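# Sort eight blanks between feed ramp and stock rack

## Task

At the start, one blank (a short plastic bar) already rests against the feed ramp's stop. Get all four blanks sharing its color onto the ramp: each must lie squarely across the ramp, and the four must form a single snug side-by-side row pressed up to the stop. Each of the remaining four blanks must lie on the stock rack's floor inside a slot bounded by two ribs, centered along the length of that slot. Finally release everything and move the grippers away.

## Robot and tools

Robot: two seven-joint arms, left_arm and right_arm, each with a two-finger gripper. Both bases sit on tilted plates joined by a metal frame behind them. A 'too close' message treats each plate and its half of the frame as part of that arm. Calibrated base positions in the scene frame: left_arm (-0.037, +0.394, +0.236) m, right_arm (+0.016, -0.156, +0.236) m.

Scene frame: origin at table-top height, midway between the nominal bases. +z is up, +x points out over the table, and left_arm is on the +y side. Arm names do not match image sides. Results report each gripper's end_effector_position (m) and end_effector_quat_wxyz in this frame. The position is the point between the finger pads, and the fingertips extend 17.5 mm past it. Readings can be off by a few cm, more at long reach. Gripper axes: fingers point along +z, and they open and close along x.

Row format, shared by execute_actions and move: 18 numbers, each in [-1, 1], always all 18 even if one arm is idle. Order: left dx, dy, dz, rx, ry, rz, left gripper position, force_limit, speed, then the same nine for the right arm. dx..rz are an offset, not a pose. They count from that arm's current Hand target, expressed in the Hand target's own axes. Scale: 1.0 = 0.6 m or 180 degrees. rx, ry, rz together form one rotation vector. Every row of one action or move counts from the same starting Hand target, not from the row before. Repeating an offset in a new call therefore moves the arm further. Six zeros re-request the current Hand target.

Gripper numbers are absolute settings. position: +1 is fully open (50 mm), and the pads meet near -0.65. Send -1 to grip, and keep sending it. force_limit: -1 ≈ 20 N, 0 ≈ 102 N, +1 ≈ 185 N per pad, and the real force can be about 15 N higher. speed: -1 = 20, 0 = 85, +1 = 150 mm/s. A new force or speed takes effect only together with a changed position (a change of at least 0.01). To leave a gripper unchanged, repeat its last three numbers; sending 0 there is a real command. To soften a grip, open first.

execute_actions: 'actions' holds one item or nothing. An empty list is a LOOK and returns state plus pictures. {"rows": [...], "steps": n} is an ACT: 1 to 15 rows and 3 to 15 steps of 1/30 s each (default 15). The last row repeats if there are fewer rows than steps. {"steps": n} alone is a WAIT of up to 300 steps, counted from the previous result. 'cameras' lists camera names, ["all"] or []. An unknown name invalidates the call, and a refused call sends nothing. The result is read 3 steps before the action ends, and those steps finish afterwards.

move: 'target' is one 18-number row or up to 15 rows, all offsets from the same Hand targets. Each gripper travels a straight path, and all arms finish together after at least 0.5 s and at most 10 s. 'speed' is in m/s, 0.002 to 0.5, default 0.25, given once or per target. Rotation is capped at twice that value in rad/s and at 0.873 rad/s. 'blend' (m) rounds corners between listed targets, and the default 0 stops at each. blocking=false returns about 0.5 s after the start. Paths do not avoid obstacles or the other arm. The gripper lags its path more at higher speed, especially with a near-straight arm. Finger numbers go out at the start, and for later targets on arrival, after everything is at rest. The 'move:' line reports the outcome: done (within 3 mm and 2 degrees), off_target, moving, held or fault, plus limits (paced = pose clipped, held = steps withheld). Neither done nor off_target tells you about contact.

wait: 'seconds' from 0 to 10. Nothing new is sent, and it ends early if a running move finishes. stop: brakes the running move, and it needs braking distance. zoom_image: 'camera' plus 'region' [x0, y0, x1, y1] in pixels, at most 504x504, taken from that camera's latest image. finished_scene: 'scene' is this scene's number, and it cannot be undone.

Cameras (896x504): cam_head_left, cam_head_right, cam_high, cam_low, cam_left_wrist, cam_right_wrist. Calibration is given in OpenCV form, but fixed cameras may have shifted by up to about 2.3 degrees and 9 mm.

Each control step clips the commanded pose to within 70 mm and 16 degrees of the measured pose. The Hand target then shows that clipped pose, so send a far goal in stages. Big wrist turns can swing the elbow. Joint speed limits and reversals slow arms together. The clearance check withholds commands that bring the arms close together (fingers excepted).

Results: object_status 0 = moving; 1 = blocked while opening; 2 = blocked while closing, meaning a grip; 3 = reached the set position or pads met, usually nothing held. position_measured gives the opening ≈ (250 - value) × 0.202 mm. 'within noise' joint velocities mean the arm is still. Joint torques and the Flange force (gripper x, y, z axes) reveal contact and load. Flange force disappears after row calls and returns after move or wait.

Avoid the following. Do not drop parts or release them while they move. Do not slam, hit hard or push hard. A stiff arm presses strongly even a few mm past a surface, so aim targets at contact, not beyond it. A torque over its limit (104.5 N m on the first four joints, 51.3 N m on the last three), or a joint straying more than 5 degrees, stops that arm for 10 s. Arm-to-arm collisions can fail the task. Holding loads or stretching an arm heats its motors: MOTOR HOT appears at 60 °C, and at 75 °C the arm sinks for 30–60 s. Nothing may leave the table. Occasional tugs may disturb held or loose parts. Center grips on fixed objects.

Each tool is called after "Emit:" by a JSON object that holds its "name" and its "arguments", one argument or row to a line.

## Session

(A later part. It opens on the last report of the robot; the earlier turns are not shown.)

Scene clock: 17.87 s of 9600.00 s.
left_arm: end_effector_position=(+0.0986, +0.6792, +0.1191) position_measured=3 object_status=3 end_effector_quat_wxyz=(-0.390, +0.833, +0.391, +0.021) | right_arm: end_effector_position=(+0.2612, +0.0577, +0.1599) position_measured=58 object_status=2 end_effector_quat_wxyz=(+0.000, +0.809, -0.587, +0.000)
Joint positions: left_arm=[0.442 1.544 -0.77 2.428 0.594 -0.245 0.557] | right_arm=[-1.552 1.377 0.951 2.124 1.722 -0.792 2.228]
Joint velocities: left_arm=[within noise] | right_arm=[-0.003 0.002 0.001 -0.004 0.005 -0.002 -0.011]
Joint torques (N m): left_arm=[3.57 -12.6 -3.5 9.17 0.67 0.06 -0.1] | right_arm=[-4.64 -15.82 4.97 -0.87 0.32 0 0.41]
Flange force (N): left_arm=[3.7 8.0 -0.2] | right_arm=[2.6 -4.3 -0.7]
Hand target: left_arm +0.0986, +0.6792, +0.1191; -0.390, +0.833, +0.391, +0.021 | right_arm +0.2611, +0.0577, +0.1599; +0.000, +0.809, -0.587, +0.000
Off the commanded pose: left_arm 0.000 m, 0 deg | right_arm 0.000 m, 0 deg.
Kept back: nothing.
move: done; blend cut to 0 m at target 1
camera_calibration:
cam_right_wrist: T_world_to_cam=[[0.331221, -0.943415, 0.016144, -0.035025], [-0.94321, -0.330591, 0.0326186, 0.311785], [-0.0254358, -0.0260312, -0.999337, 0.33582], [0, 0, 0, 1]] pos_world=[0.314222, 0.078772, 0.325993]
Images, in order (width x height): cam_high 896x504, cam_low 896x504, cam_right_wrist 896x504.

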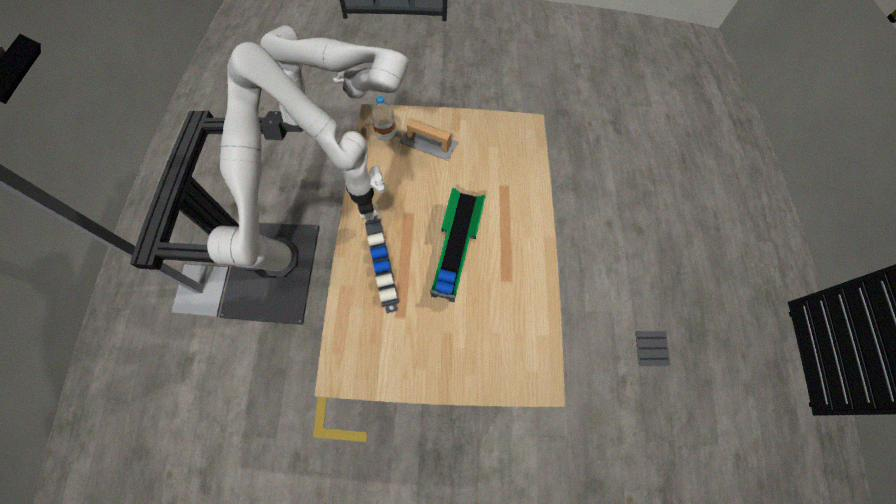

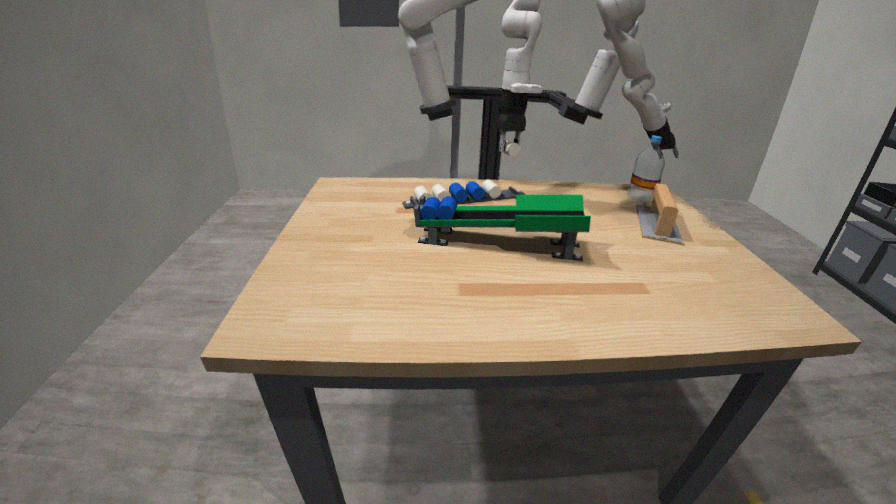

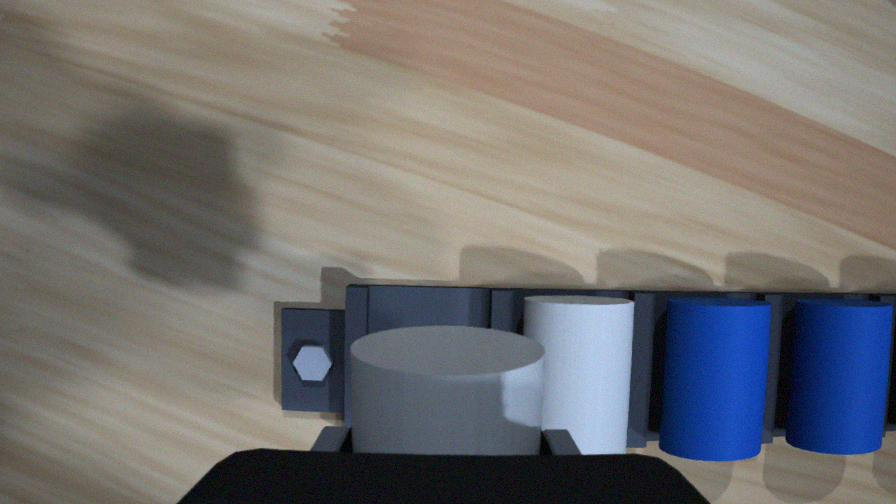

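Emit:
{"name": "move", "arguments": {
  "target": [
    [0,0,0,0,0,0,1,-0.8,0, -0.0063,-0.0028,0.11,-0.03,0,0.0056,-1,-0.5,-0.5],
    [0,0,0,0,0,0,1,-0.8,0, -0.0063,-0.0028,0.175,-0.03,0,0.0056,-1,-0.5,-0.5]
  ],
  "speed": [0.15,0.08],
  "blend": [0.01,0],
  "cameras": ["cam_right_wrist","cam_low","cam_head_left"]
}}

Emit:
{"name": "zoom_image", "arguments": {
  "camera": "cam_low",
  "region": [395, 130, 535, 230]
}}

Emit:
{"name": "zoom_image", "arguments": {
  "camera": "cam_right_wrist",
  "region": [270, 250, 670, 475]
}}

Emit:
{"name": "zoom_image", "arguments": {
  "camera": "cam_head_left",
  "region": [370, 250, 540, 350]
}}

Scene clock: 20.90 s of 9600.00 s.
left_arm: end_effector_position=(+0.0986, +0.6792, +0.1191) position_measured=3 object_status=3 end_effector_quat_wxyz=(-0.390, +0.833, +0.391, +0.021) | right_arm: end_effector_position=(+0.2616, +0.0618, +0.0549) position_measured=58 object_status=2 end_effector_quat_wxyz=(+0.038, +0.803, -0.594, -0.028)
Joint positions: left_arm=[0.442 1.544 -0.77 2.428 0.594 -0.245 0.557] | right_arm=[-1.412 1.591 0.809 1.96 1.605 -0.778 2.255]
Joint velocities: within noise
Joint torques (N m): left_arm=[3.58 -12.71 -3.46 9.13 0.66 0.06 -0.05] | right_arm=[-4.93 -17.39 4.63 0.71 0.56 -0.16 0.33]
Flange force (N): left_arm=[3.7 8.0 0.0] | right_arm=[2.5 -3.9 -1.6]
Hand target: left_arm +0.0986, +0.6792, +0.1191; -0.390, +0.833, +0.391, +0.021 | right_arm +0.2616, +0.0618, +0.0549; +0.038, +0.803, -0.594, -0.028
Off the commanded pose: left_arm 0.000 m, 0 deg | right_arm 0.000 m, 0 deg.
Kept back: nothing.
move: done; blend cut to 0 m at target 1
camera_calibration:
cam_right_wrist: T_world_to_cam=[[0.315823, -0.9487, 0.0149678, -0.0251513], [-0.941767, -0.311518, 0.126618, 0.31024], [-0.11546, -0.0540851, -0.991839, 0.255934], [0, 0, 0, 1]] pos_world=[0.329667, 0.0866263, 0.21494]
Images, in order (width x height): cam_head_left 896x504, cam_low 896x504, cam_right_wrist 896x504.

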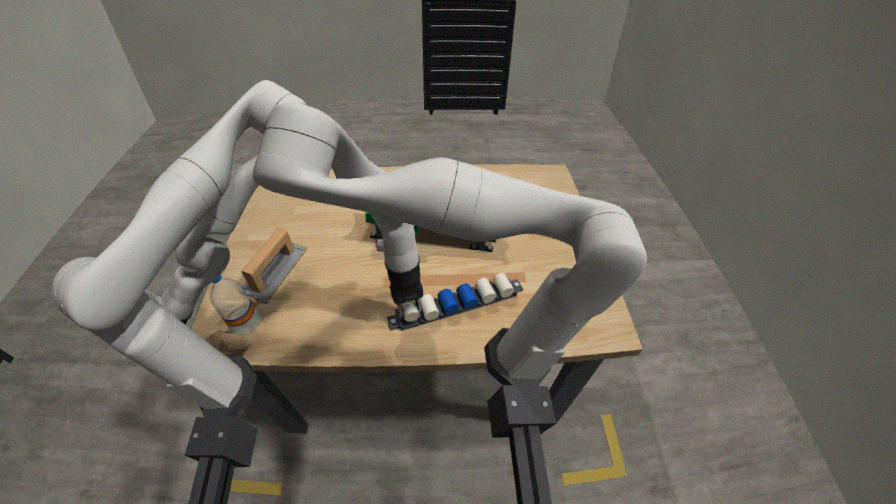

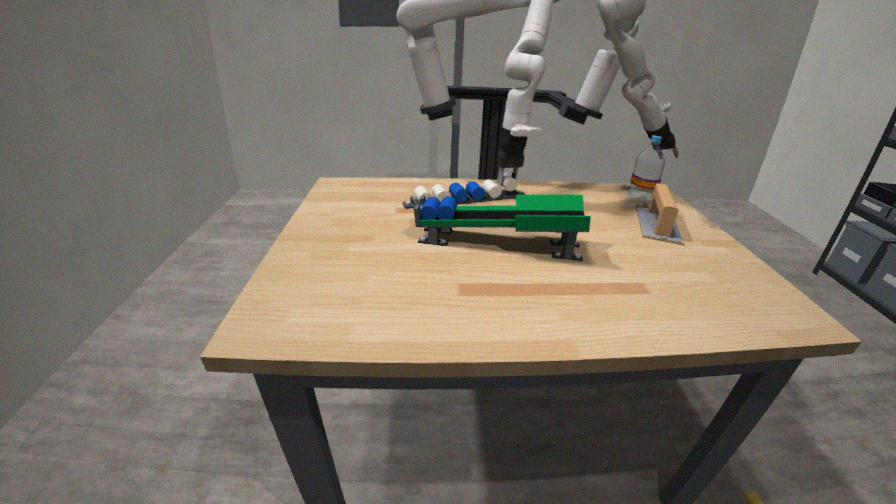

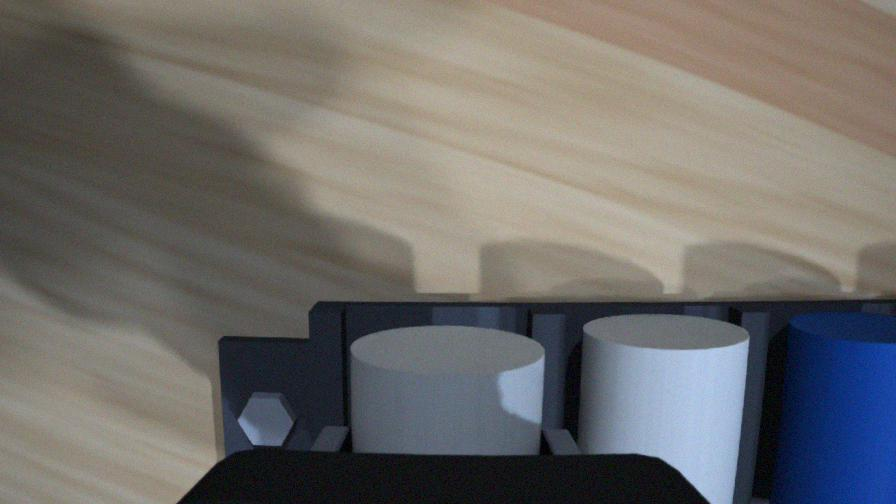

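Scaled by 3.600 from the camera's 896x504 image, which has a finer 1280x720 frame.

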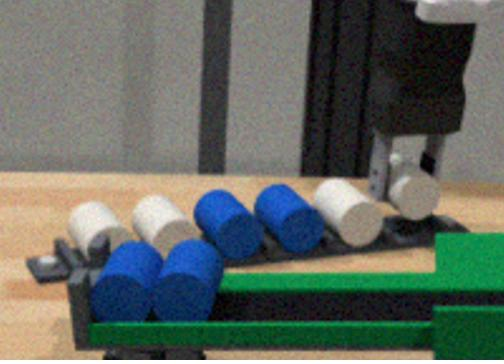

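Scaled by 1.260 from the camera's 896x504 image, which has a finer 1280x720 frame.

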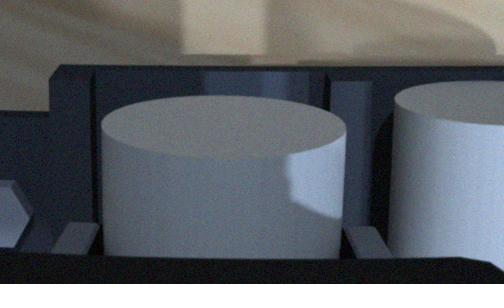

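Scaled by 2.965 from the camera's 896x504 image, which has a finer 1280x720 frame.

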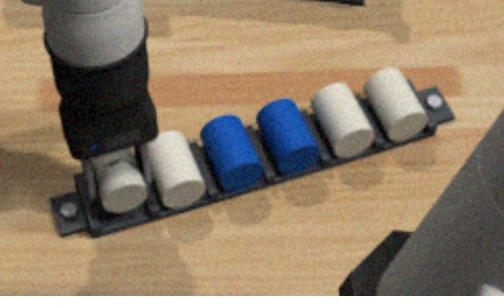

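Emit:
{"name": "move", "arguments": {
  "target": [0,0,0,0,0,0,1,-0.8,0, -0.0033,0.0001,0.0199,0,0,0.0017,-1,-0.5,-0.5],
  "speed": 0.04,
  "cameras": ["cam_right_wrist","cam_low"]
}}

Emit:
{"name": "zoom_image", "arguments": {
  "camera": "cam_low",
  "region": [465, 150, 555, 210]
}}

Emit:
{"name": "zoom_image", "arguments": {
  "camera": "cam_right_wrist",
  "region": [270, 250, 670, 475]
}}

Scene clock: 22.47 s of 9600.00 s.
left_arm: end_effector_position=(+0.0986, +0.6792, +0.1191) position_measured=3 object_status=3 end_effector_quat_wxyz=(-0.390, +0.833, +0.391, +0.021) | right_arm: end_effector_position=(+0.2599, +0.0633, +0.0430) position_measured=58 object_status=2 end_effector_quat_wxyz=(+0.038, +0.802, -0.596, -0.027)
Joint positions: left_arm=[0.442 1.544 -0.77 2.428 0.594 -0.245 0.557] | right_arm=[-1.408 1.615 0.792 1.947 1.58 -0.767 2.258]
Joint velocities: within noise
Joint torques (N m): left_arm=[3.6 -12.65 -3.49 9.12 0.65 0.05 -0.06] | right_arm=[-4.91 -17.36 4.46 0.87 0.38 -0.13 0.28]
Flange force (N): left_arm=[3.7 7.9 -0.1] | right_arm=[2.4 -4.4 -2.4]
Hand target: left_arm +0.0986, +0.6792, +0.1191; -0.390, +0.833, +0.391, +0.021 | right_arm +0.2599, +0.0633, +0.0430; +0.038, +0.802, -0.596, -0.027
Off the commanded pose: left_arm 0.000 m, 0 deg | right_arm 0.000 m, 0 deg.
Kept back: nothing.
move: done
camera_calibration:
cam_right_wrist: T_world_to_cam=[[0.310843, -0.950335, 0.0154752, -0.0216136], [-0.94341, -0.306517, 0.126589, 0.310747], [-0.115559, -0.0539489, -0.991834, 0.244045], [0, 0, 0, 1]] pos_world=[0.328082, 0.0878749, 0.20305]
Images, in order (width x height): cam_low 896x504, cam_right_wrist 896x504.

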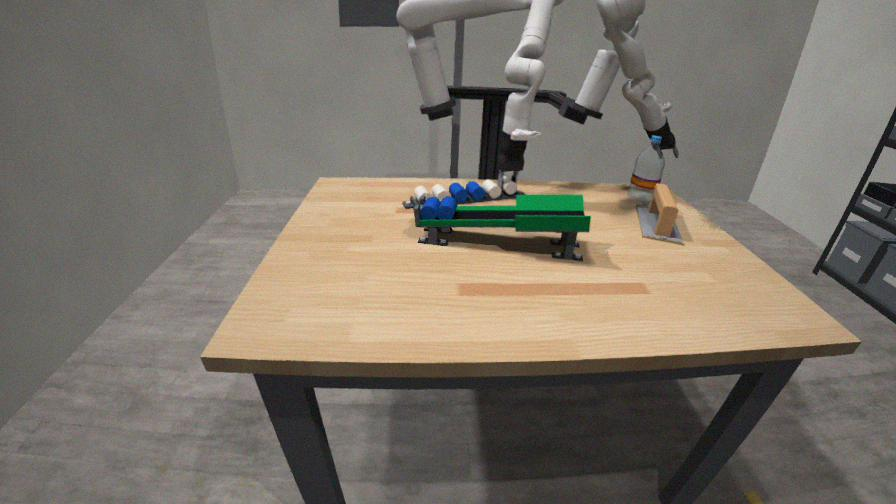

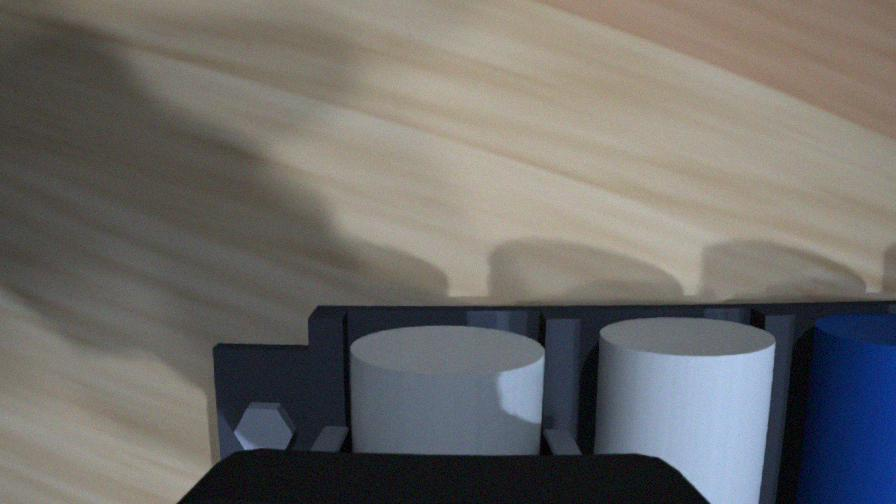

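Scaled by 5.600 from the camera's 896x504 image, which has a finer 1280x720 frame.

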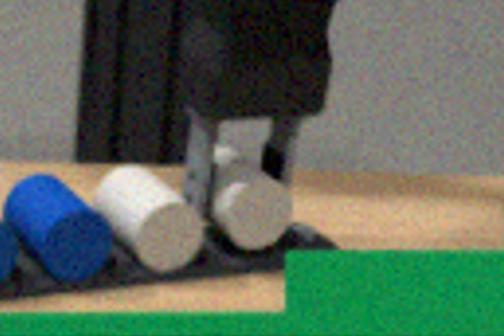

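Scaled by 1.260 from the camera's 896x504 image, which has a finer 1280x720 frame.

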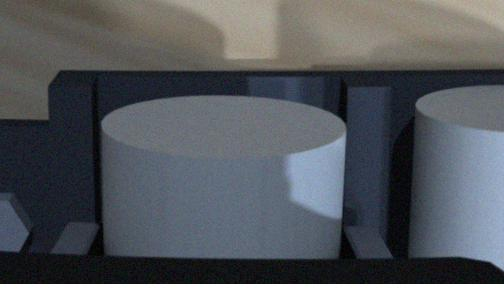

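Emit:
{"name": "move", "arguments": {
  "target": [0,0,0,0,0,0,1,-0.8,0, 0,-0.0002,0.0025,0,0,0,-1,-0.5,-0.5],
  "speed": 0.02,
  "cameras": []
}}

Scene clock: 23.40 s of 9600.00 s.
left_arm: end_effector_position=(+0.0986, +0.6792, +0.1191) position_measured=3 object_status=3 end_effector_quat_wxyz=(-0.390, +0.833, +0.391, +0.021) | right_arm: end_effector_position=(+0.2599, +0.0633, +0.0415) position_measured=58 object_status=2 end_effector_quat_wxyz=(+0.038, +0.802, -0.596, -0.027)
Joint positions: left_arm=[0.442 1.544 -0.77 2.428 0.594 -0.245 0.557] | right_arm=[-1.407 1.618 0.79 1.945 1.576 -0.766 2.26]
Joint velocities: within noise
Joint torques (N m): left_arm=[3.61 -12.6 -3.5 9.11 0.67 0.04 -0.11] | right_arm=[-4.93 -17.68 4.7 0.87 0.42 -0.12 0.24]
Flange force (N): left_arm=[3.7 7.8 -0.1] | right_arm=[2.6 -4.0 -1.4]
Hand target: left_arm +0.0986, +0.6792, +0.1191; -0.390, +0.833, +0.391, +0.021 | right_arm +0.2599, +0.0633, +0.0415; +0.038, +0.802, -0.596, -0.027
Off the commanded pose: left_arm 0.000 m, 0 deg | right_arm 0.000 m, 0 deg.
Kept back: nothing.
move: done
No camera images: "cameras" was empty.

Emit:
{"name": "move", "arguments": {
  "target": [0,0,0,0,0,0,1,-0.8,0, 0,-0.0002,0.0025,0,0,0,-1,-0.5,-0.5],
  "speed": 0.02,
  "cameras": ["cam_right_wrist"]
}}

Scene clock: 24.33 s of 9600.00 s.
left_arm: end_effector_position=(+0.0986, +0.6792, +0.1191) position_measured=3 object_status=3 end_effector_quat_wxyz=(-0.390, +0.833, +0.391, +0.021) | right_arm: end_effector_position=(+0.2598, +0.0633, +0.0400) position_measured=58 object_status=2 end_effector_quat_wxyz=(+0.038, +0.802, -0.596, -0.027)
Joint positions: left_arm=[0.442 1.544 -0.77 2.428 0.594 -0.245 0.557] | right_arm=[-1.406 1.621 0.788 1.944 1.573 -0.765 2.262]
Joint velocities: within noise
Joint torques (N m): left_arm=[3.56 -12.6 -3.54 9.11 0.69 0.09 -0.08] | right_arm=[-4.95 -17.61 4.63 0.87 0.42 -0.11 0.27]
Flange force (N): left_arm=[3.6 7.7 -0.1] | right_arm=[2.5 -4.1 -1.6]
Hand target: left_arm +0.0986, +0.6792, +0.1191; -0.390, +0.833, +0.391, +0.021 | right_arm +0.2598, +0.0633, +0.0400; +0.038, +0.802, -0.596, -0.027
Off the commanded pose: left_arm 0.000 m, 0 deg | right_arm 0.000 m, 0 deg.
Kept back: nothing.
move: done
camera_calibration:
cam_right_wrist: T_world_to_cam=[[0.310777, -0.950356, 0.0155024, -0.0215569], [-0.943432, -0.306448, 0.126594, 0.31108], [-0.115559, -0.0539679, -0.991833, 0.241012], [0, 0, 0, 1]] pos_world=[0.328034, 0.08785, 0.199997]
Images, in order (width x height): cam_right_wrist 896x504.

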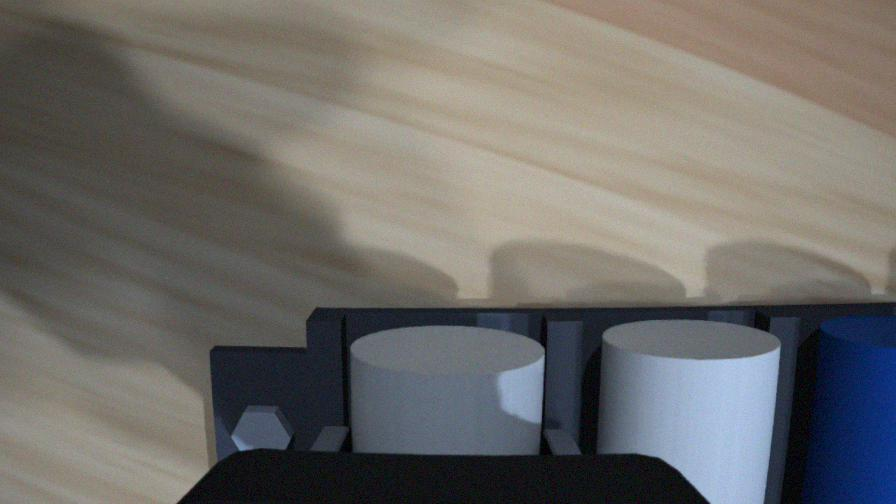

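Emit:
{"name": "move", "arguments": {
  "target": [0,0,0,0,0,0,1,-0.8,0, 0,-0.0001,0.0017,0,0,0,-1,-0.5,-0.5],
  "speed": 0.02,
  "cameras": []
}}

Emit:
{"name": "move", "arguments": {
  "target": [0,0,0,0,0,0,1,-0.8,0, 0,-0.0001,0.0012,0,0,0,-1,-0.5,-0.5],
  "speed": 0.02,
  "cameras": ["cam_right_wrist"]
}}

Scene clock: 25.27 s of 9600.00 s.
left_arm: end_effector_position=(+0.0986, +0.6792, +0.1191) position_measured=3 object_status=3 end_effector_quat_wxyz=(-0.390, +0.833, +0.391, +0.021) | right_arm: end_effector_position=(+0.2598, +0.0633, +0.0390) position_measured=58 object_status=2 end_effector_quat_wxyz=(+0.038, +0.802, -0.596, -0.027)
Joint positions: left_arm=[0.442 1.544 -0.77 2.428 0.594 -0.245 0.557] | right_arm=[-1.405 1.623 0.786 1.943 1.571 -0.764 2.263]
Joint velocities: within noise
Joint torques (N m): left_arm=[3.55 -12.63 -3.48 9.1 0.67 0.04 -0.12] | right_arm=[-4.91 -17.58 4.65 0.91 0.41 -0.12 0.25]
Flange force (N): left_arm=[3.6 8.0 -0.3] | right_arm=[2.5 -4.1 -1.7]
Hand target: left_arm +0.0986, +0.6792, +0.1191; -0.390, +0.833, +0.391, +0.021 | right_arm +0.2598, +0.0633, +0.0390; +0.038, +0.802, -0.596, -0.027
Off the commanded pose: left_arm 0.000 m, 0 deg | right_arm 0.000 m, 0 deg.
Kept back: nothing.
move: done
No camera images: "cameras" was empty.

Scene clock: 25.97 s of 9600.00 s.
left_arm: end_effector_position=(+0.0986, +0.6792, +0.1191) position_measured=3 object_status=3 end_effector_quat_wxyz=(-0.390, +0.833, +0.391, +0.021) | right_arm: end_effector_position=(+0.2598, +0.0633, +0.0382) position_measured=58 object_status=2 end_effector_quat_wxyz=(+0.038, +0.802, -0.596, -0.027)
Joint positions: left_arm=[0.442 1.544 -0.77 2.428 0.594 -0.245 0.557] | right_arm=[-1.404 1.624 0.786 1.942 1.569 -0.763 2.264]
Joint velocities: within noise
Joint torques (N m): left_arm=[3.63 -12.6 -3.51 9.11 0.68 0.06 -0.08] | right_arm=[-4.91 -17.59 4.67 0.95 0.41 -0.09 0.25]
Flange force (N): left_arm=[3.7 7.6 0.1] | right_arm=[2.4 -4.1 -1.6]
Hand target: left_arm +0.0986, +0.6792, +0.1191; -0.390, +0.833, +0.391, +0.021 | right_arm +0.2598, +0.0633, +0.0382; +0.038, +0.802, -0.596, -0.027
Off the commanded pose: left_arm 0.000 m, 0 deg | right_arm 0.000 m, 0 deg.
Kept back: nothing.
move: done
camera_calibration:
cam_right_wrist: T_world_to_cam=[[0.310796, -0.950351, 0.015475, -0.0215224], [-0.943428, -0.306471, 0.126567, 0.311273], [-0.11554, -0.053936, -0.991837, 0.239273], [0, 0, 0, 1]] pos_world=[0.327999, 0.0878477, 0.198256]
Images, in order (width x height): cam_right_wrist 896x504.

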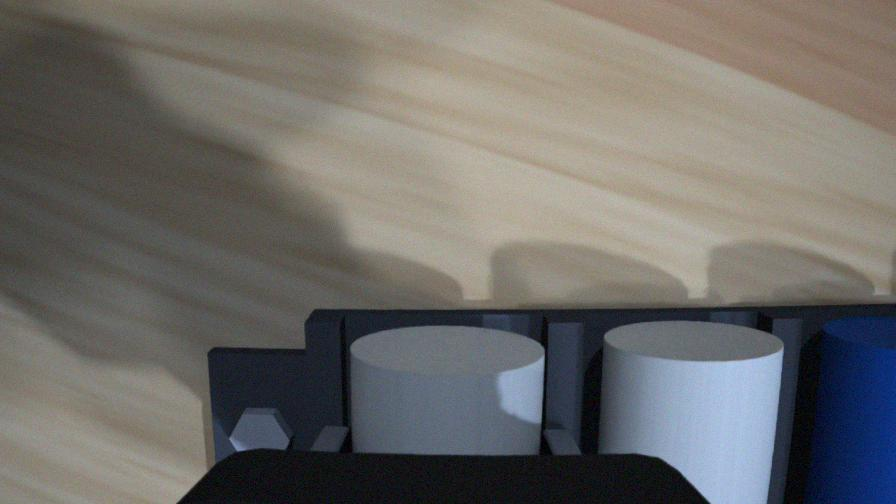

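Emit:
{"name": "move", "arguments": {
  "target": [0,0,0,0,0,0,1,-0.8,0, 0,-0.0001,0.0015,0,0,0,-1,-0.5,-0.5],
  "speed": 0.02,
  "cameras": []
}}

Emit:
{"name": "move", "arguments": {
  "target": [0,0,0,0,0,0,1,-0.8,0, 0,-0.0001,0.0015,0,0,0,-1,-0.5,-0.5],
  "speed": 0.02,
  "cameras": ["cam_right_wrist","cam_low"]
}}

Scene clock: 26.90 s of 9600.00 s.
left_arm: end_effector_position=(+0.0986, +0.6792, +0.1191) position_measured=3 object_status=3 end_effector_quat_wxyz=(-0.390, +0.833, +0.391, +0.021) | right_arm: end_effector_position=(+0.2598, +0.0633, +0.0373) position_measured=58 object_status=2 end_effector_quat_wxyz=(+0.038, +0.802, -0.596, -0.027)
Joint positions: left_arm=[0.442 1.544 -0.77 2.428 0.594 -0.245 0.557] | right_arm=[-1.404 1.626 0.784 1.941 1.568 -0.762 2.265]
Joint velocities: within noise
Joint torques (N m): left_arm=[3.62 -12.68 -3.48 9.13 0.67 0.06 -0.08] | right_arm=[-4.92 -17.64 4.67 0.94 0.4 -0.1 0.27]
Flange force (N): left_arm=[3.7 7.9 0.1] | right_arm=[2.4 -4.2 -1.6]
Hand target: left_arm +0.0986, +0.6792, +0.1191; -0.390, +0.833, +0.391, +0.021 | right_arm +0.2598, +0.0633, +0.0373; +0.038, +0.802, -0.596, -0.027
Off the commanded pose: left_arm 0.000 m, 0 deg | right_arm 0.000 m, 0 deg.
Kept back: nothing.
move: done
No camera images: "cameras" was empty.

Scene clock: 27.60 s of 9600.00 s.
left_arm: end_effector_position=(+0.0986, +0.6792, +0.1191) position_measured=3 object_status=3 end_effector_quat_wxyz=(-0.390, +0.833, +0.391, +0.021) | right_arm: end_effector_position=(+0.2597, +0.0633, +0.0364) position_measured=58 object_status=2 end_effector_quat_wxyz=(+0.038, +0.802, -0.596, -0.027)
Joint positions: left_arm=[0.442 1.544 -0.77 2.428 0.594 -0.245 0.557] | right_arm=[-1.403 1.628 0.783 1.94 1.566 -0.762 2.266]
Joint velocities: within noise
Joint torques (N m): left_arm=[3.52 -12.64 -3.47 9.1 0.66 0.04 -0.1] | right_arm=[-4.66 -16 3.7 0.08 0.04 0.06 0.22]
Flange force (N): left_arm=[3.7 8.1 -0.4] | right_arm=[3.6 -2.7 -7.9]
Hand target: left_arm +0.0986, +0.6792, +0.1191; -0.390, +0.833, +0.391, +0.021 | right_arm +0.2597, +0.0633, +0.0364; +0.038, +0.802, -0.596, -0.027
Off the commanded pose: left_arm 0.000 m, 0 deg | right_arm 0.000 m, 0 deg.
Kept back: nothing.
move: done
camera_calibration:
cam_right_wrist: T_world_to_cam=[[0.310769, -0.95036, 0.0154538, -0.0214835], [-0.943432, -0.306444, 0.126603, 0.311435], [-0.115583, -0.0539239, -0.991833, 0.237502], [0, 0, 0, 1]] pos_world=[0.327945, 0.0878274, 0.196465]
Images, in order (width x height): cam_low 896x504, cam_right_wrist 896x504.

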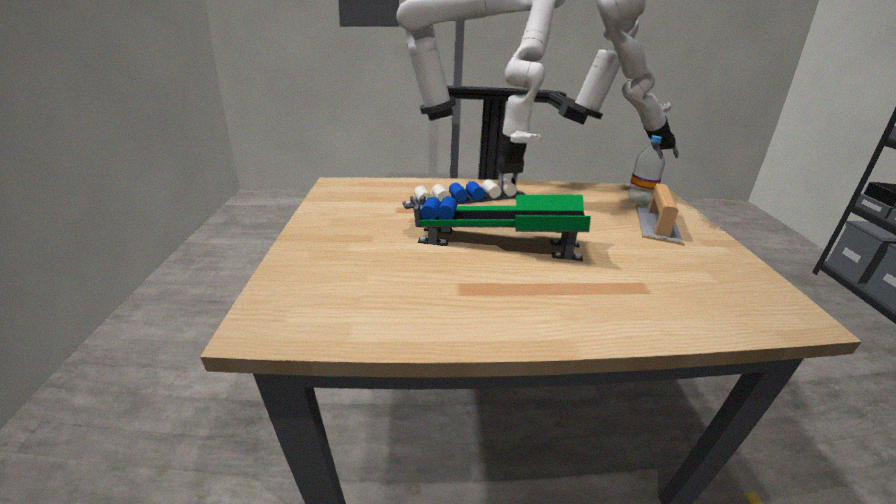

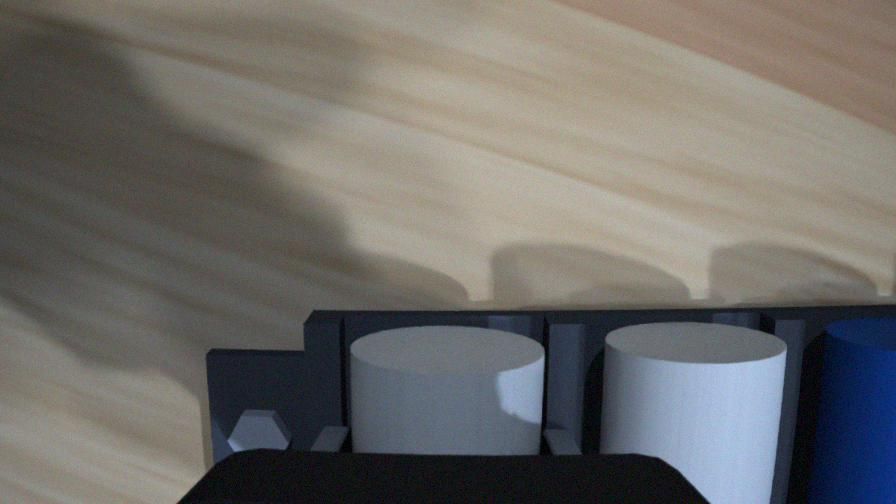

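Emit:
{"name": "move", "arguments": {
  "target": [
    [0,0,0,0,0,0,1,-0.8,0, 0,0,0,0,0,0,0.85,-0.5,-0.5],
    [0,0,0,0,0,0,1,-0.8,0, 0,0.0063,-0.0664,0,0,0,0.85,-0.5,-0.5],
    [0,0,0,0,0,0,1,-0.8,0, 0.0446,0.0158,-0.166,0.03,0,0,0.85,-0.5,-0.5]
  ],
  "speed": [0.02,0.06,0.2],
  "blend": [0,0.02,0],
  "cameras": ["cam_right_wrist","cam_low"]
}}

Emit:
{"name": "zoom_image", "arguments": {
  "camera": "cam_right_wrist",
  "region": [200, 200, 700, 475]
}}

Scene clock: 30.13 s of 9600.00 s.
left_arm: end_effector_position=(+0.0986, +0.6792, +0.1191) position_measured=3 object_status=3 end_effector_quat_wxyz=(-0.390, +0.833, +0.391, +0.021) | right_arm: end_effector_position=(+0.2673, +0.0378, +0.1365) position_measured=25 object_status=3 end_effector_quat_wxyz=(+0.000, +0.803, -0.597, +0.001)
Joint positions: left_arm=[0.442 1.544 -0.77 2.428 0.594 -0.245 0.557] | right_arm=[-1.491 1.415 0.915 2.153 1.615 -0.757 2.343]
Joint velocities: within noise
Joint torques (N m): left_arm=[3.57 -12.63 -3.43 9.17 0.65 0.04 -0.09] | right_arm=[-4.6 -15.46 4.53 -0.35 0.24 0.15 0.22]
Flange force (N): left_arm=[3.9 8.2 -0.3] | right_arm=[3.7 -3.4 -2.0]
Hand target: left_arm +0.0986, +0.6792, +0.1191; -0.390, +0.833, +0.391, +0.021 | right_arm +0.2673, +0.0378, +0.1365; +0.000, +0.803, -0.597, +0.001
Off the commanded pose: left_arm 0.000 m, 0 deg | right_arm 0.000 m, 0 deg.
Kept back: nothing.
move: done
camera_calibration:
cam_right_wrist: T_world_to_cam=[[0.309398, -0.950768, 0.0176798, -0.0495379], [-0.950585, -0.308729, 0.0327949, 0.312914], [-0.0257221, -0.0269528, -0.999306, 0.312184], [0, 0, 0, 1]] pos_world=[0.320808, 0.0579206, 0.302581]
Images, in order (width x height): cam_low 896x504, cam_right_wrist 896x504.

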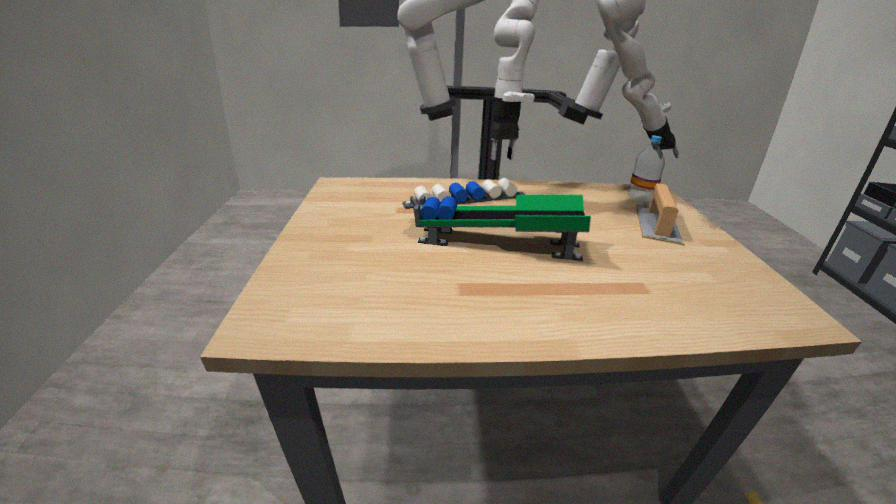

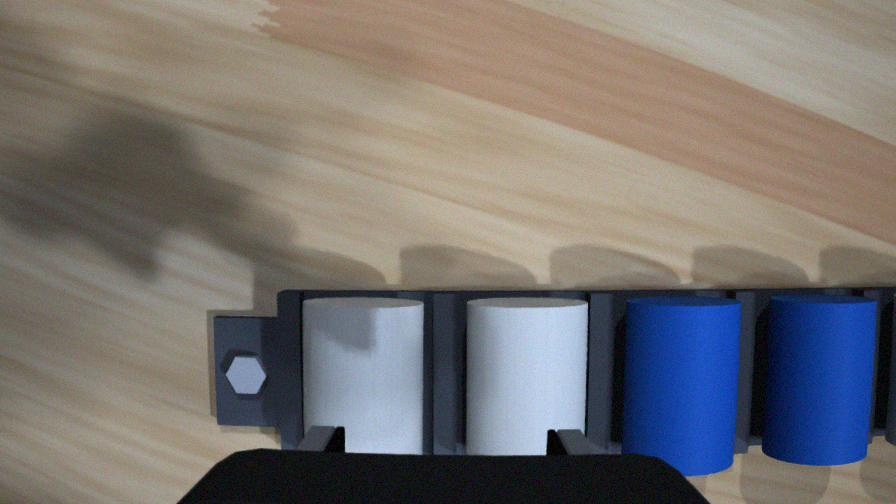

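Scaled by 1.008 from the camera's 896x504 image, which has a finer 1280x720 frame.

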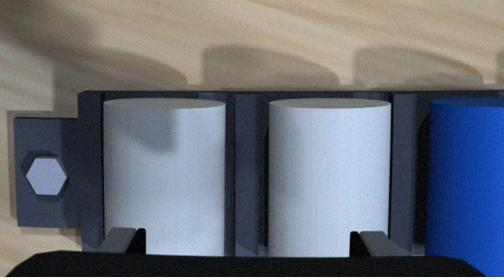

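Emit:
{"name": "move", "arguments": {
  "target": [0,0,0,0,0,0,1,-0.8,0, 0.1342,-0.0058,0.0858,0,0,0.001,0.85,-0.5,-0.5],
  "speed": 0.2,
  "cameras": ["cam_right_wrist"]
}}

Emit:
{"name": "zoom_image", "arguments": {
  "camera": "cam_right_wrist",
  "region": [200, 200, 700, 475]
}}

Scene clock: 31.83 s of 9600.00 s.
left_arm: end_effector_position=(+0.0986, +0.6792, +0.1191) position_measured=3 object_status=3 end_effector_quat_wxyz=(-0.390, +0.833, +0.391, +0.021) | right_arm: end_effector_position=(+0.2939, -0.0383, +0.0852) position_measured=25 object_status=3 end_effector_quat_wxyz=(+0.001, +0.802, -0.598, +0.001)
Joint positions: left_arm=[0.442 1.544 -0.77 2.428 0.594 -0.245 0.557] | right_arm=[-1.269 1.528 0.893 2.224 1.318 -0.762 2.8]
Joint velocities: left_arm=[within noise] | right_arm=[0.003 0.002 0 0.004 -0.01 -0.003 0.014]
Joint torques (N m): left_arm=[3.63 -12.62 -3.52 9.1 0.63 0.07 -0.11] | right_arm=[-5.26 -14.87 4.16 1.77 0.27 -0.04 0.27]
Flange force (N): left_arm=[3.5 7.6 0.1] | right_arm=[4.2 -3.9 -2.4]
Hand target: left_arm +0.0986, +0.6792, +0.1191; -0.390, +0.833, +0.391, +0.021 | right_arm +0.2939, -0.0384, +0.0852; +0.000, +0.802, -0.598, +0.001
Off the commanded pose: left_arm 0.000 m, 0 deg | right_arm 0.000 m, 0 deg.
Kept back: nothing.
move: done
camera_calibration:
cam_right_wrist: T_world_to_cam=[[0.306458, -0.951719, 0.0177388, -0.128392], [-0.951533, -0.305786, 0.0328575, 0.316729], [-0.0258468, -0.0269485, -0.999303, 0.259625], [0, 0, 0, 1]] pos_world=[0.347435, -0.0183451, 0.251314]
Images, in order (width x height): cam_right_wrist 896x504.

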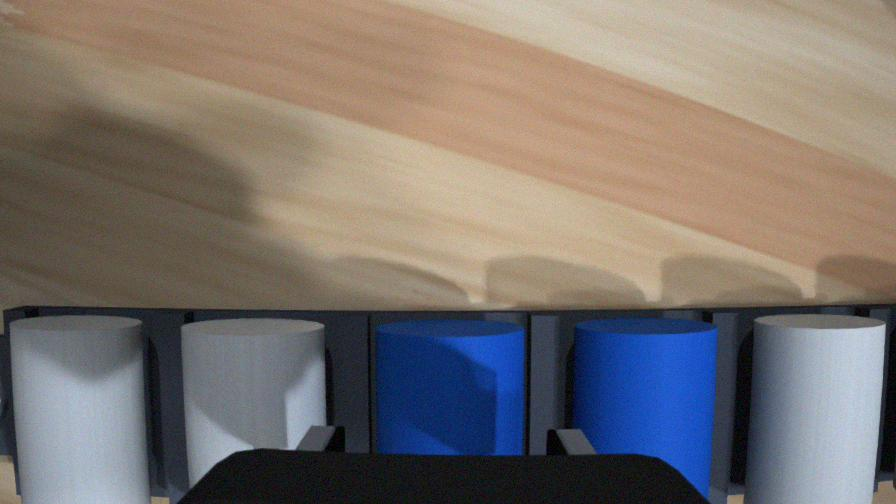

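Scaled by 1.008 from the camera's 896x504 image, which has a finer 1280x720 frame.

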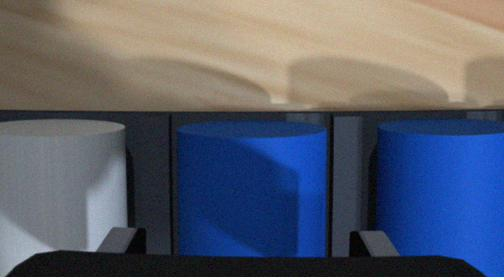

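Emit:
{"name": "move", "arguments": {
  "target": [
    [0,0,0,0,0,0,1,-0.8,0, 0.002,-0.002,0.05,0,0,0,0.85,-0.5,-0.5],
    [0,0,0,0,0,0,1,-0.8,0, 0.002,-0.002,0.0745,0,0,0,0.85,-0.5,-0.5]
  ],
  "speed": [0.1,0.05],
  "blend": [0.005,0],
  "cameras": ["cam_right_wrist","cam_low"]
}}

Emit:
{"name": "zoom_image", "arguments": {
  "camera": "cam_low",
  "region": [395, 130, 535, 230]
}}

Scene clock: 33.57 s of 9600.00 s.
left_arm: end_effector_position=(+0.0986, +0.6792, +0.1191) position_measured=3 object_status=3 end_effector_quat_wxyz=(-0.390, +0.833, +0.391, +0.021) | right_arm: end_effector_position=(+0.2954, -0.0393, +0.0405) position_measured=25 object_status=3 end_effector_quat_wxyz=(+0.000, +0.802, -0.598, +0.001)
Joint positions: left_arm=[0.442 1.544 -0.77 2.428 0.594 -0.245 0.557] | right_arm=[-1.237 1.64 0.843 2.173 1.189 -0.774 2.865]
Joint velocities: within noise
Joint torques (N m): left_arm=[3.59 -12.6 -3.42 9.08 0.69 0.06 -0.07] | right_arm=[-5.24 -15.45 4.52 2.57 0.1 0.13 0.13]
Flange force (N): left_arm=[4.0 7.7 -0.2] | right_arm=[4.1 -3.7 -1.9]
Hand target: left_arm +0.0986, +0.6792, +0.1191; -0.390, +0.833, +0.391, +0.021 | right_arm +0.2954, -0.0393, +0.0405; +0.000, +0.802, -0.598, +0.001
Off the commanded pose: left_arm 0.000 m, 0 deg | right_arm 0.000 m, 0 deg.
Kept back: nothing.
move: done; blend cut to 0 m at target 1
camera_calibration:
cam_right_wrist: T_world_to_cam=[[0.306474, -0.951715, 0.0176622, -0.128969], [-0.951531, -0.305808, 0.0327141, 0.319368], [-0.0257333, -0.0268321, -0.999309, 0.214959], [0, 0, 0, 1]] pos_world=[0.348946, -0.0193087, 0.20664]
Images, in order (width x height): cam_low 896x504, cam_right_wrist 896x504.

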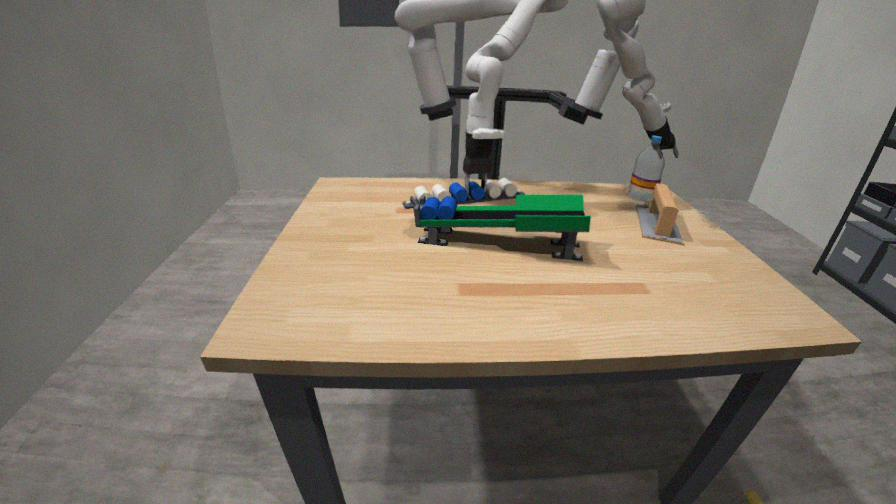

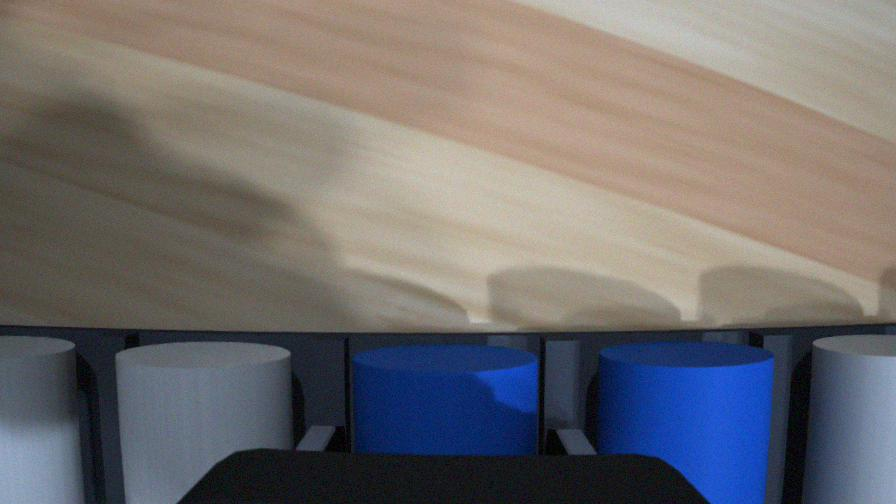

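Scaled by 3.600 from the camera's 896x504 image, which has a finer 1280x720 frame.

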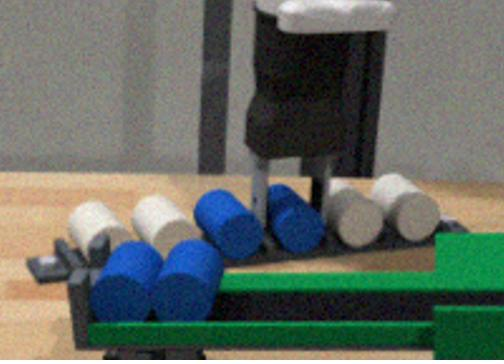

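Emit:
{"name": "move", "arguments": {
  "target": [
    [0,0,0,0,0,0,1,-0.8,0, 0,0,0,0,0,0,-1,-0.5,-0.5],
    [0,0,0,0,0,0,1,-0.8,0, 0,0,-0.1667,0,0,0,-1,-0.5,-0.5],
    [0,0,0,0,0,0,1,-0.8,0, 0.1973,-0.4013,-0.1408,0,0,0.1572,-1,-0.5,-0.5]
  ],
  "speed": [0.02,0.15,0.25],
  "blend": [0,0.03,0],
  "cameras": ["cam_right_wrist","cam_low"]
}}

Emit:
{"name": "zoom_image", "arguments": {
  "camera": "cam_low",
  "region": [395, 130, 535, 230]
}}

Scene clock: 37.33 s of 9600.00 s.
left_arm: end_effector_position=(+0.0986, +0.6792, +0.1191) position_measured=3 object_status=3 end_effector_quat_wxyz=(-0.390, +0.833, +0.391, +0.021) | right_arm: end_effector_position=(+0.5599, -0.0839, +0.1252) position_measured=58 object_status=2 end_effector_quat_wxyz=(+0.000, -0.631, +0.776, -0.001)
Joint positions: left_arm=[0.442 1.544 -0.77 2.428 0.594 -0.245 0.557] | right_arm=[-0.82 1.521 1.204 1.461 1.918 -1.036 1.856]
Joint velocities: left_arm=[within noise] | right_arm=[0.001 0.001 0.002 -0.006 0.004 -0.004 -0.005]
Joint torques (N m): left_arm=[3.59 -12.6 -3.46 9.16 0.66 0.03 -0.08] | right_arm=[-8.73 -21.07 6.95 -2.3 0.23 0.32 0.35]
Flange force (N): left_arm=[3.9 8.1 -0.2] | right_arm=[0.2 -7.4 -0.6]
Hand target: left_arm +0.0986, +0.6792, +0.1191; -0.390, +0.833, +0.391, +0.021 | right_arm +0.5599, -0.0839, +0.1252; +0.000, -0.631, +0.776, -0.001
Off the commanded pose: left_arm 0.000 m, 0 deg | right_arm 0.000 m, 0 deg.
Kept back: nothing.
move: done
camera_calibration:
cam_right_wrist: T_world_to_cam=[[-0.181289, -0.983277, 0.0173183, 0.0164486], [-0.982826, 0.181767, 0.0318465, 0.613121], [-0.0344618, -0.0112474, -0.999343, 0.311365], [0, 0, 0, 1]] pos_world=[0.616303, -0.0917696, 0.29135]
Images, in order (width x height): cam_low 896x504, cam_right_wrist 896x504.

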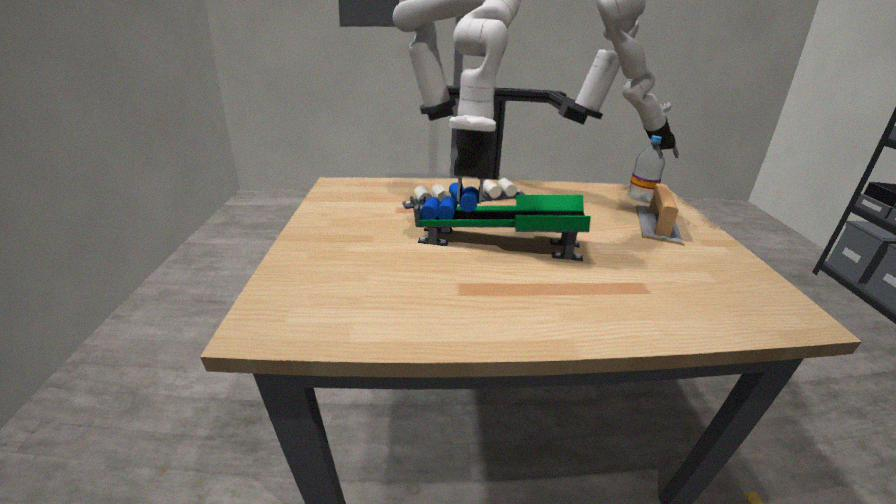

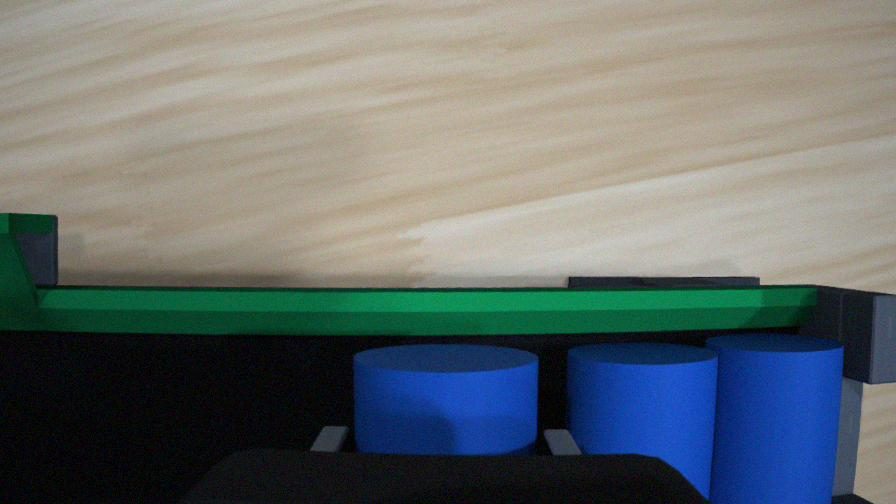

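Scaled by 3.600 from the camera's 896x504 image, which has a finer 1280x720 frame.

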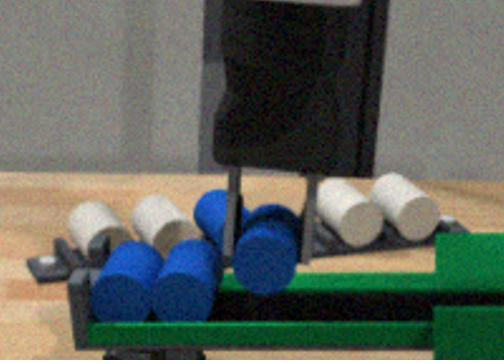

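Emit:
{"name": "move", "arguments": {
  "target": [
    [0,0,0,0,0,0,1,-0.8,0, 0,0.0067,0.01,0,0,0,-1,-0.5,-0.5],
    [0,0,0,0,0,0,1,-0.8,0, 0,0.0067,0.037,0,0,0,-1,-0.5,-0.5]
  ],
  "speed": [0.05,0.05],
  "cameras": ["cam_right_wrist","cam_low"]
}}

Emit:
{"name": "zoom_image", "arguments": {
  "camera": "cam_low",
  "region": [395, 150, 515, 240]
}}

Scene clock: 39.40 s of 9600.00 s.
left_arm: end_effector_position=(+0.0986, +0.6792, +0.1191) position_measured=3 object_status=3 end_effector_quat_wxyz=(-0.390, +0.833, +0.391, +0.021) | right_arm: end_effector_position=(+0.5560, -0.0831, +0.1030) position_measured=58 object_status=2 end_effector_quat_wxyz=(+0.000, -0.631, +0.776, -0.001)
Joint positions: left_arm=[0.442 1.544 -0.77 2.428 0.594 -0.245 0.557] | right_arm=[-0.812 1.552 1.179 1.465 1.888 -1.003 1.871]
Joint velocities: within noise
Joint torques (N m): left_arm=[3.57 -12.64 -3.49 9.16 0.63 0.06 -0.08] | right_arm=[-8.36 -21.2 6.79 -2.35 0.17 0.28 0.28]
Flange force (N): left_arm=[3.7 8.1 -0.2] | right_arm=[0.7 -5.5 -0.9]
Hand target: left_arm +0.0986, +0.6792, +0.1191; -0.390, +0.833, +0.391, +0.021 | right_arm +0.5560, -0.0831, +0.1030; +0.000, -0.631, +0.776, -0.001
Off the commanded pose: left_arm 0.000 m, 0 deg | right_arm 0.000 m, 0 deg.
Kept back: nothing.
move: done
camera_calibration:
cam_right_wrist: T_world_to_cam=[[-0.181332, -0.983269, 0.0173707, 0.0169216], [-0.982814, 0.181812, 0.0319485, 0.609869], [-0.0345722, -0.0112789, -0.999339, 0.289166], [0, 0, 0, 1]] pos_world=[0.612453, -0.0909816, 0.269196]
Images, in order (width x height): cam_low 896x504, cam_right_wrist 896x504.

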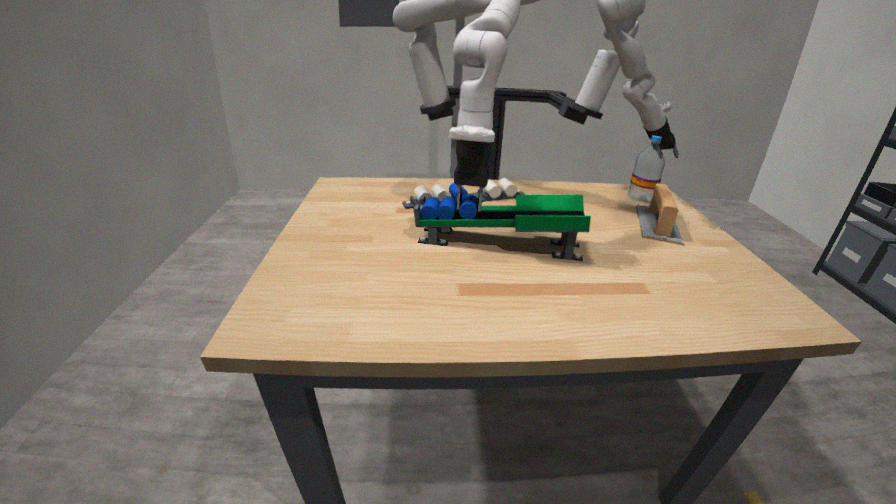

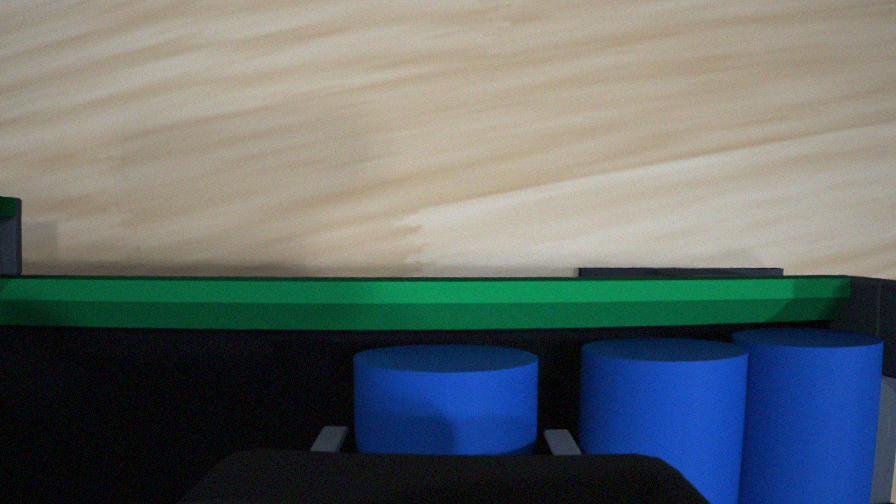

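Scaled by 4.200 from the camera's 896x504 image, which has a finer 1280x720 frame.

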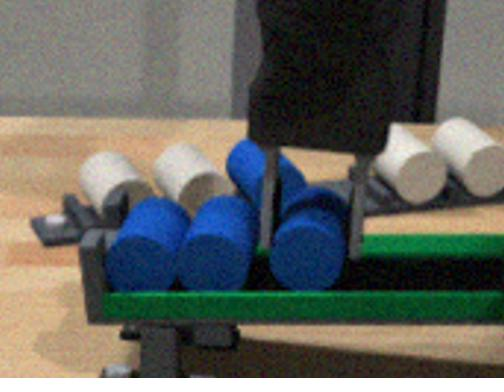

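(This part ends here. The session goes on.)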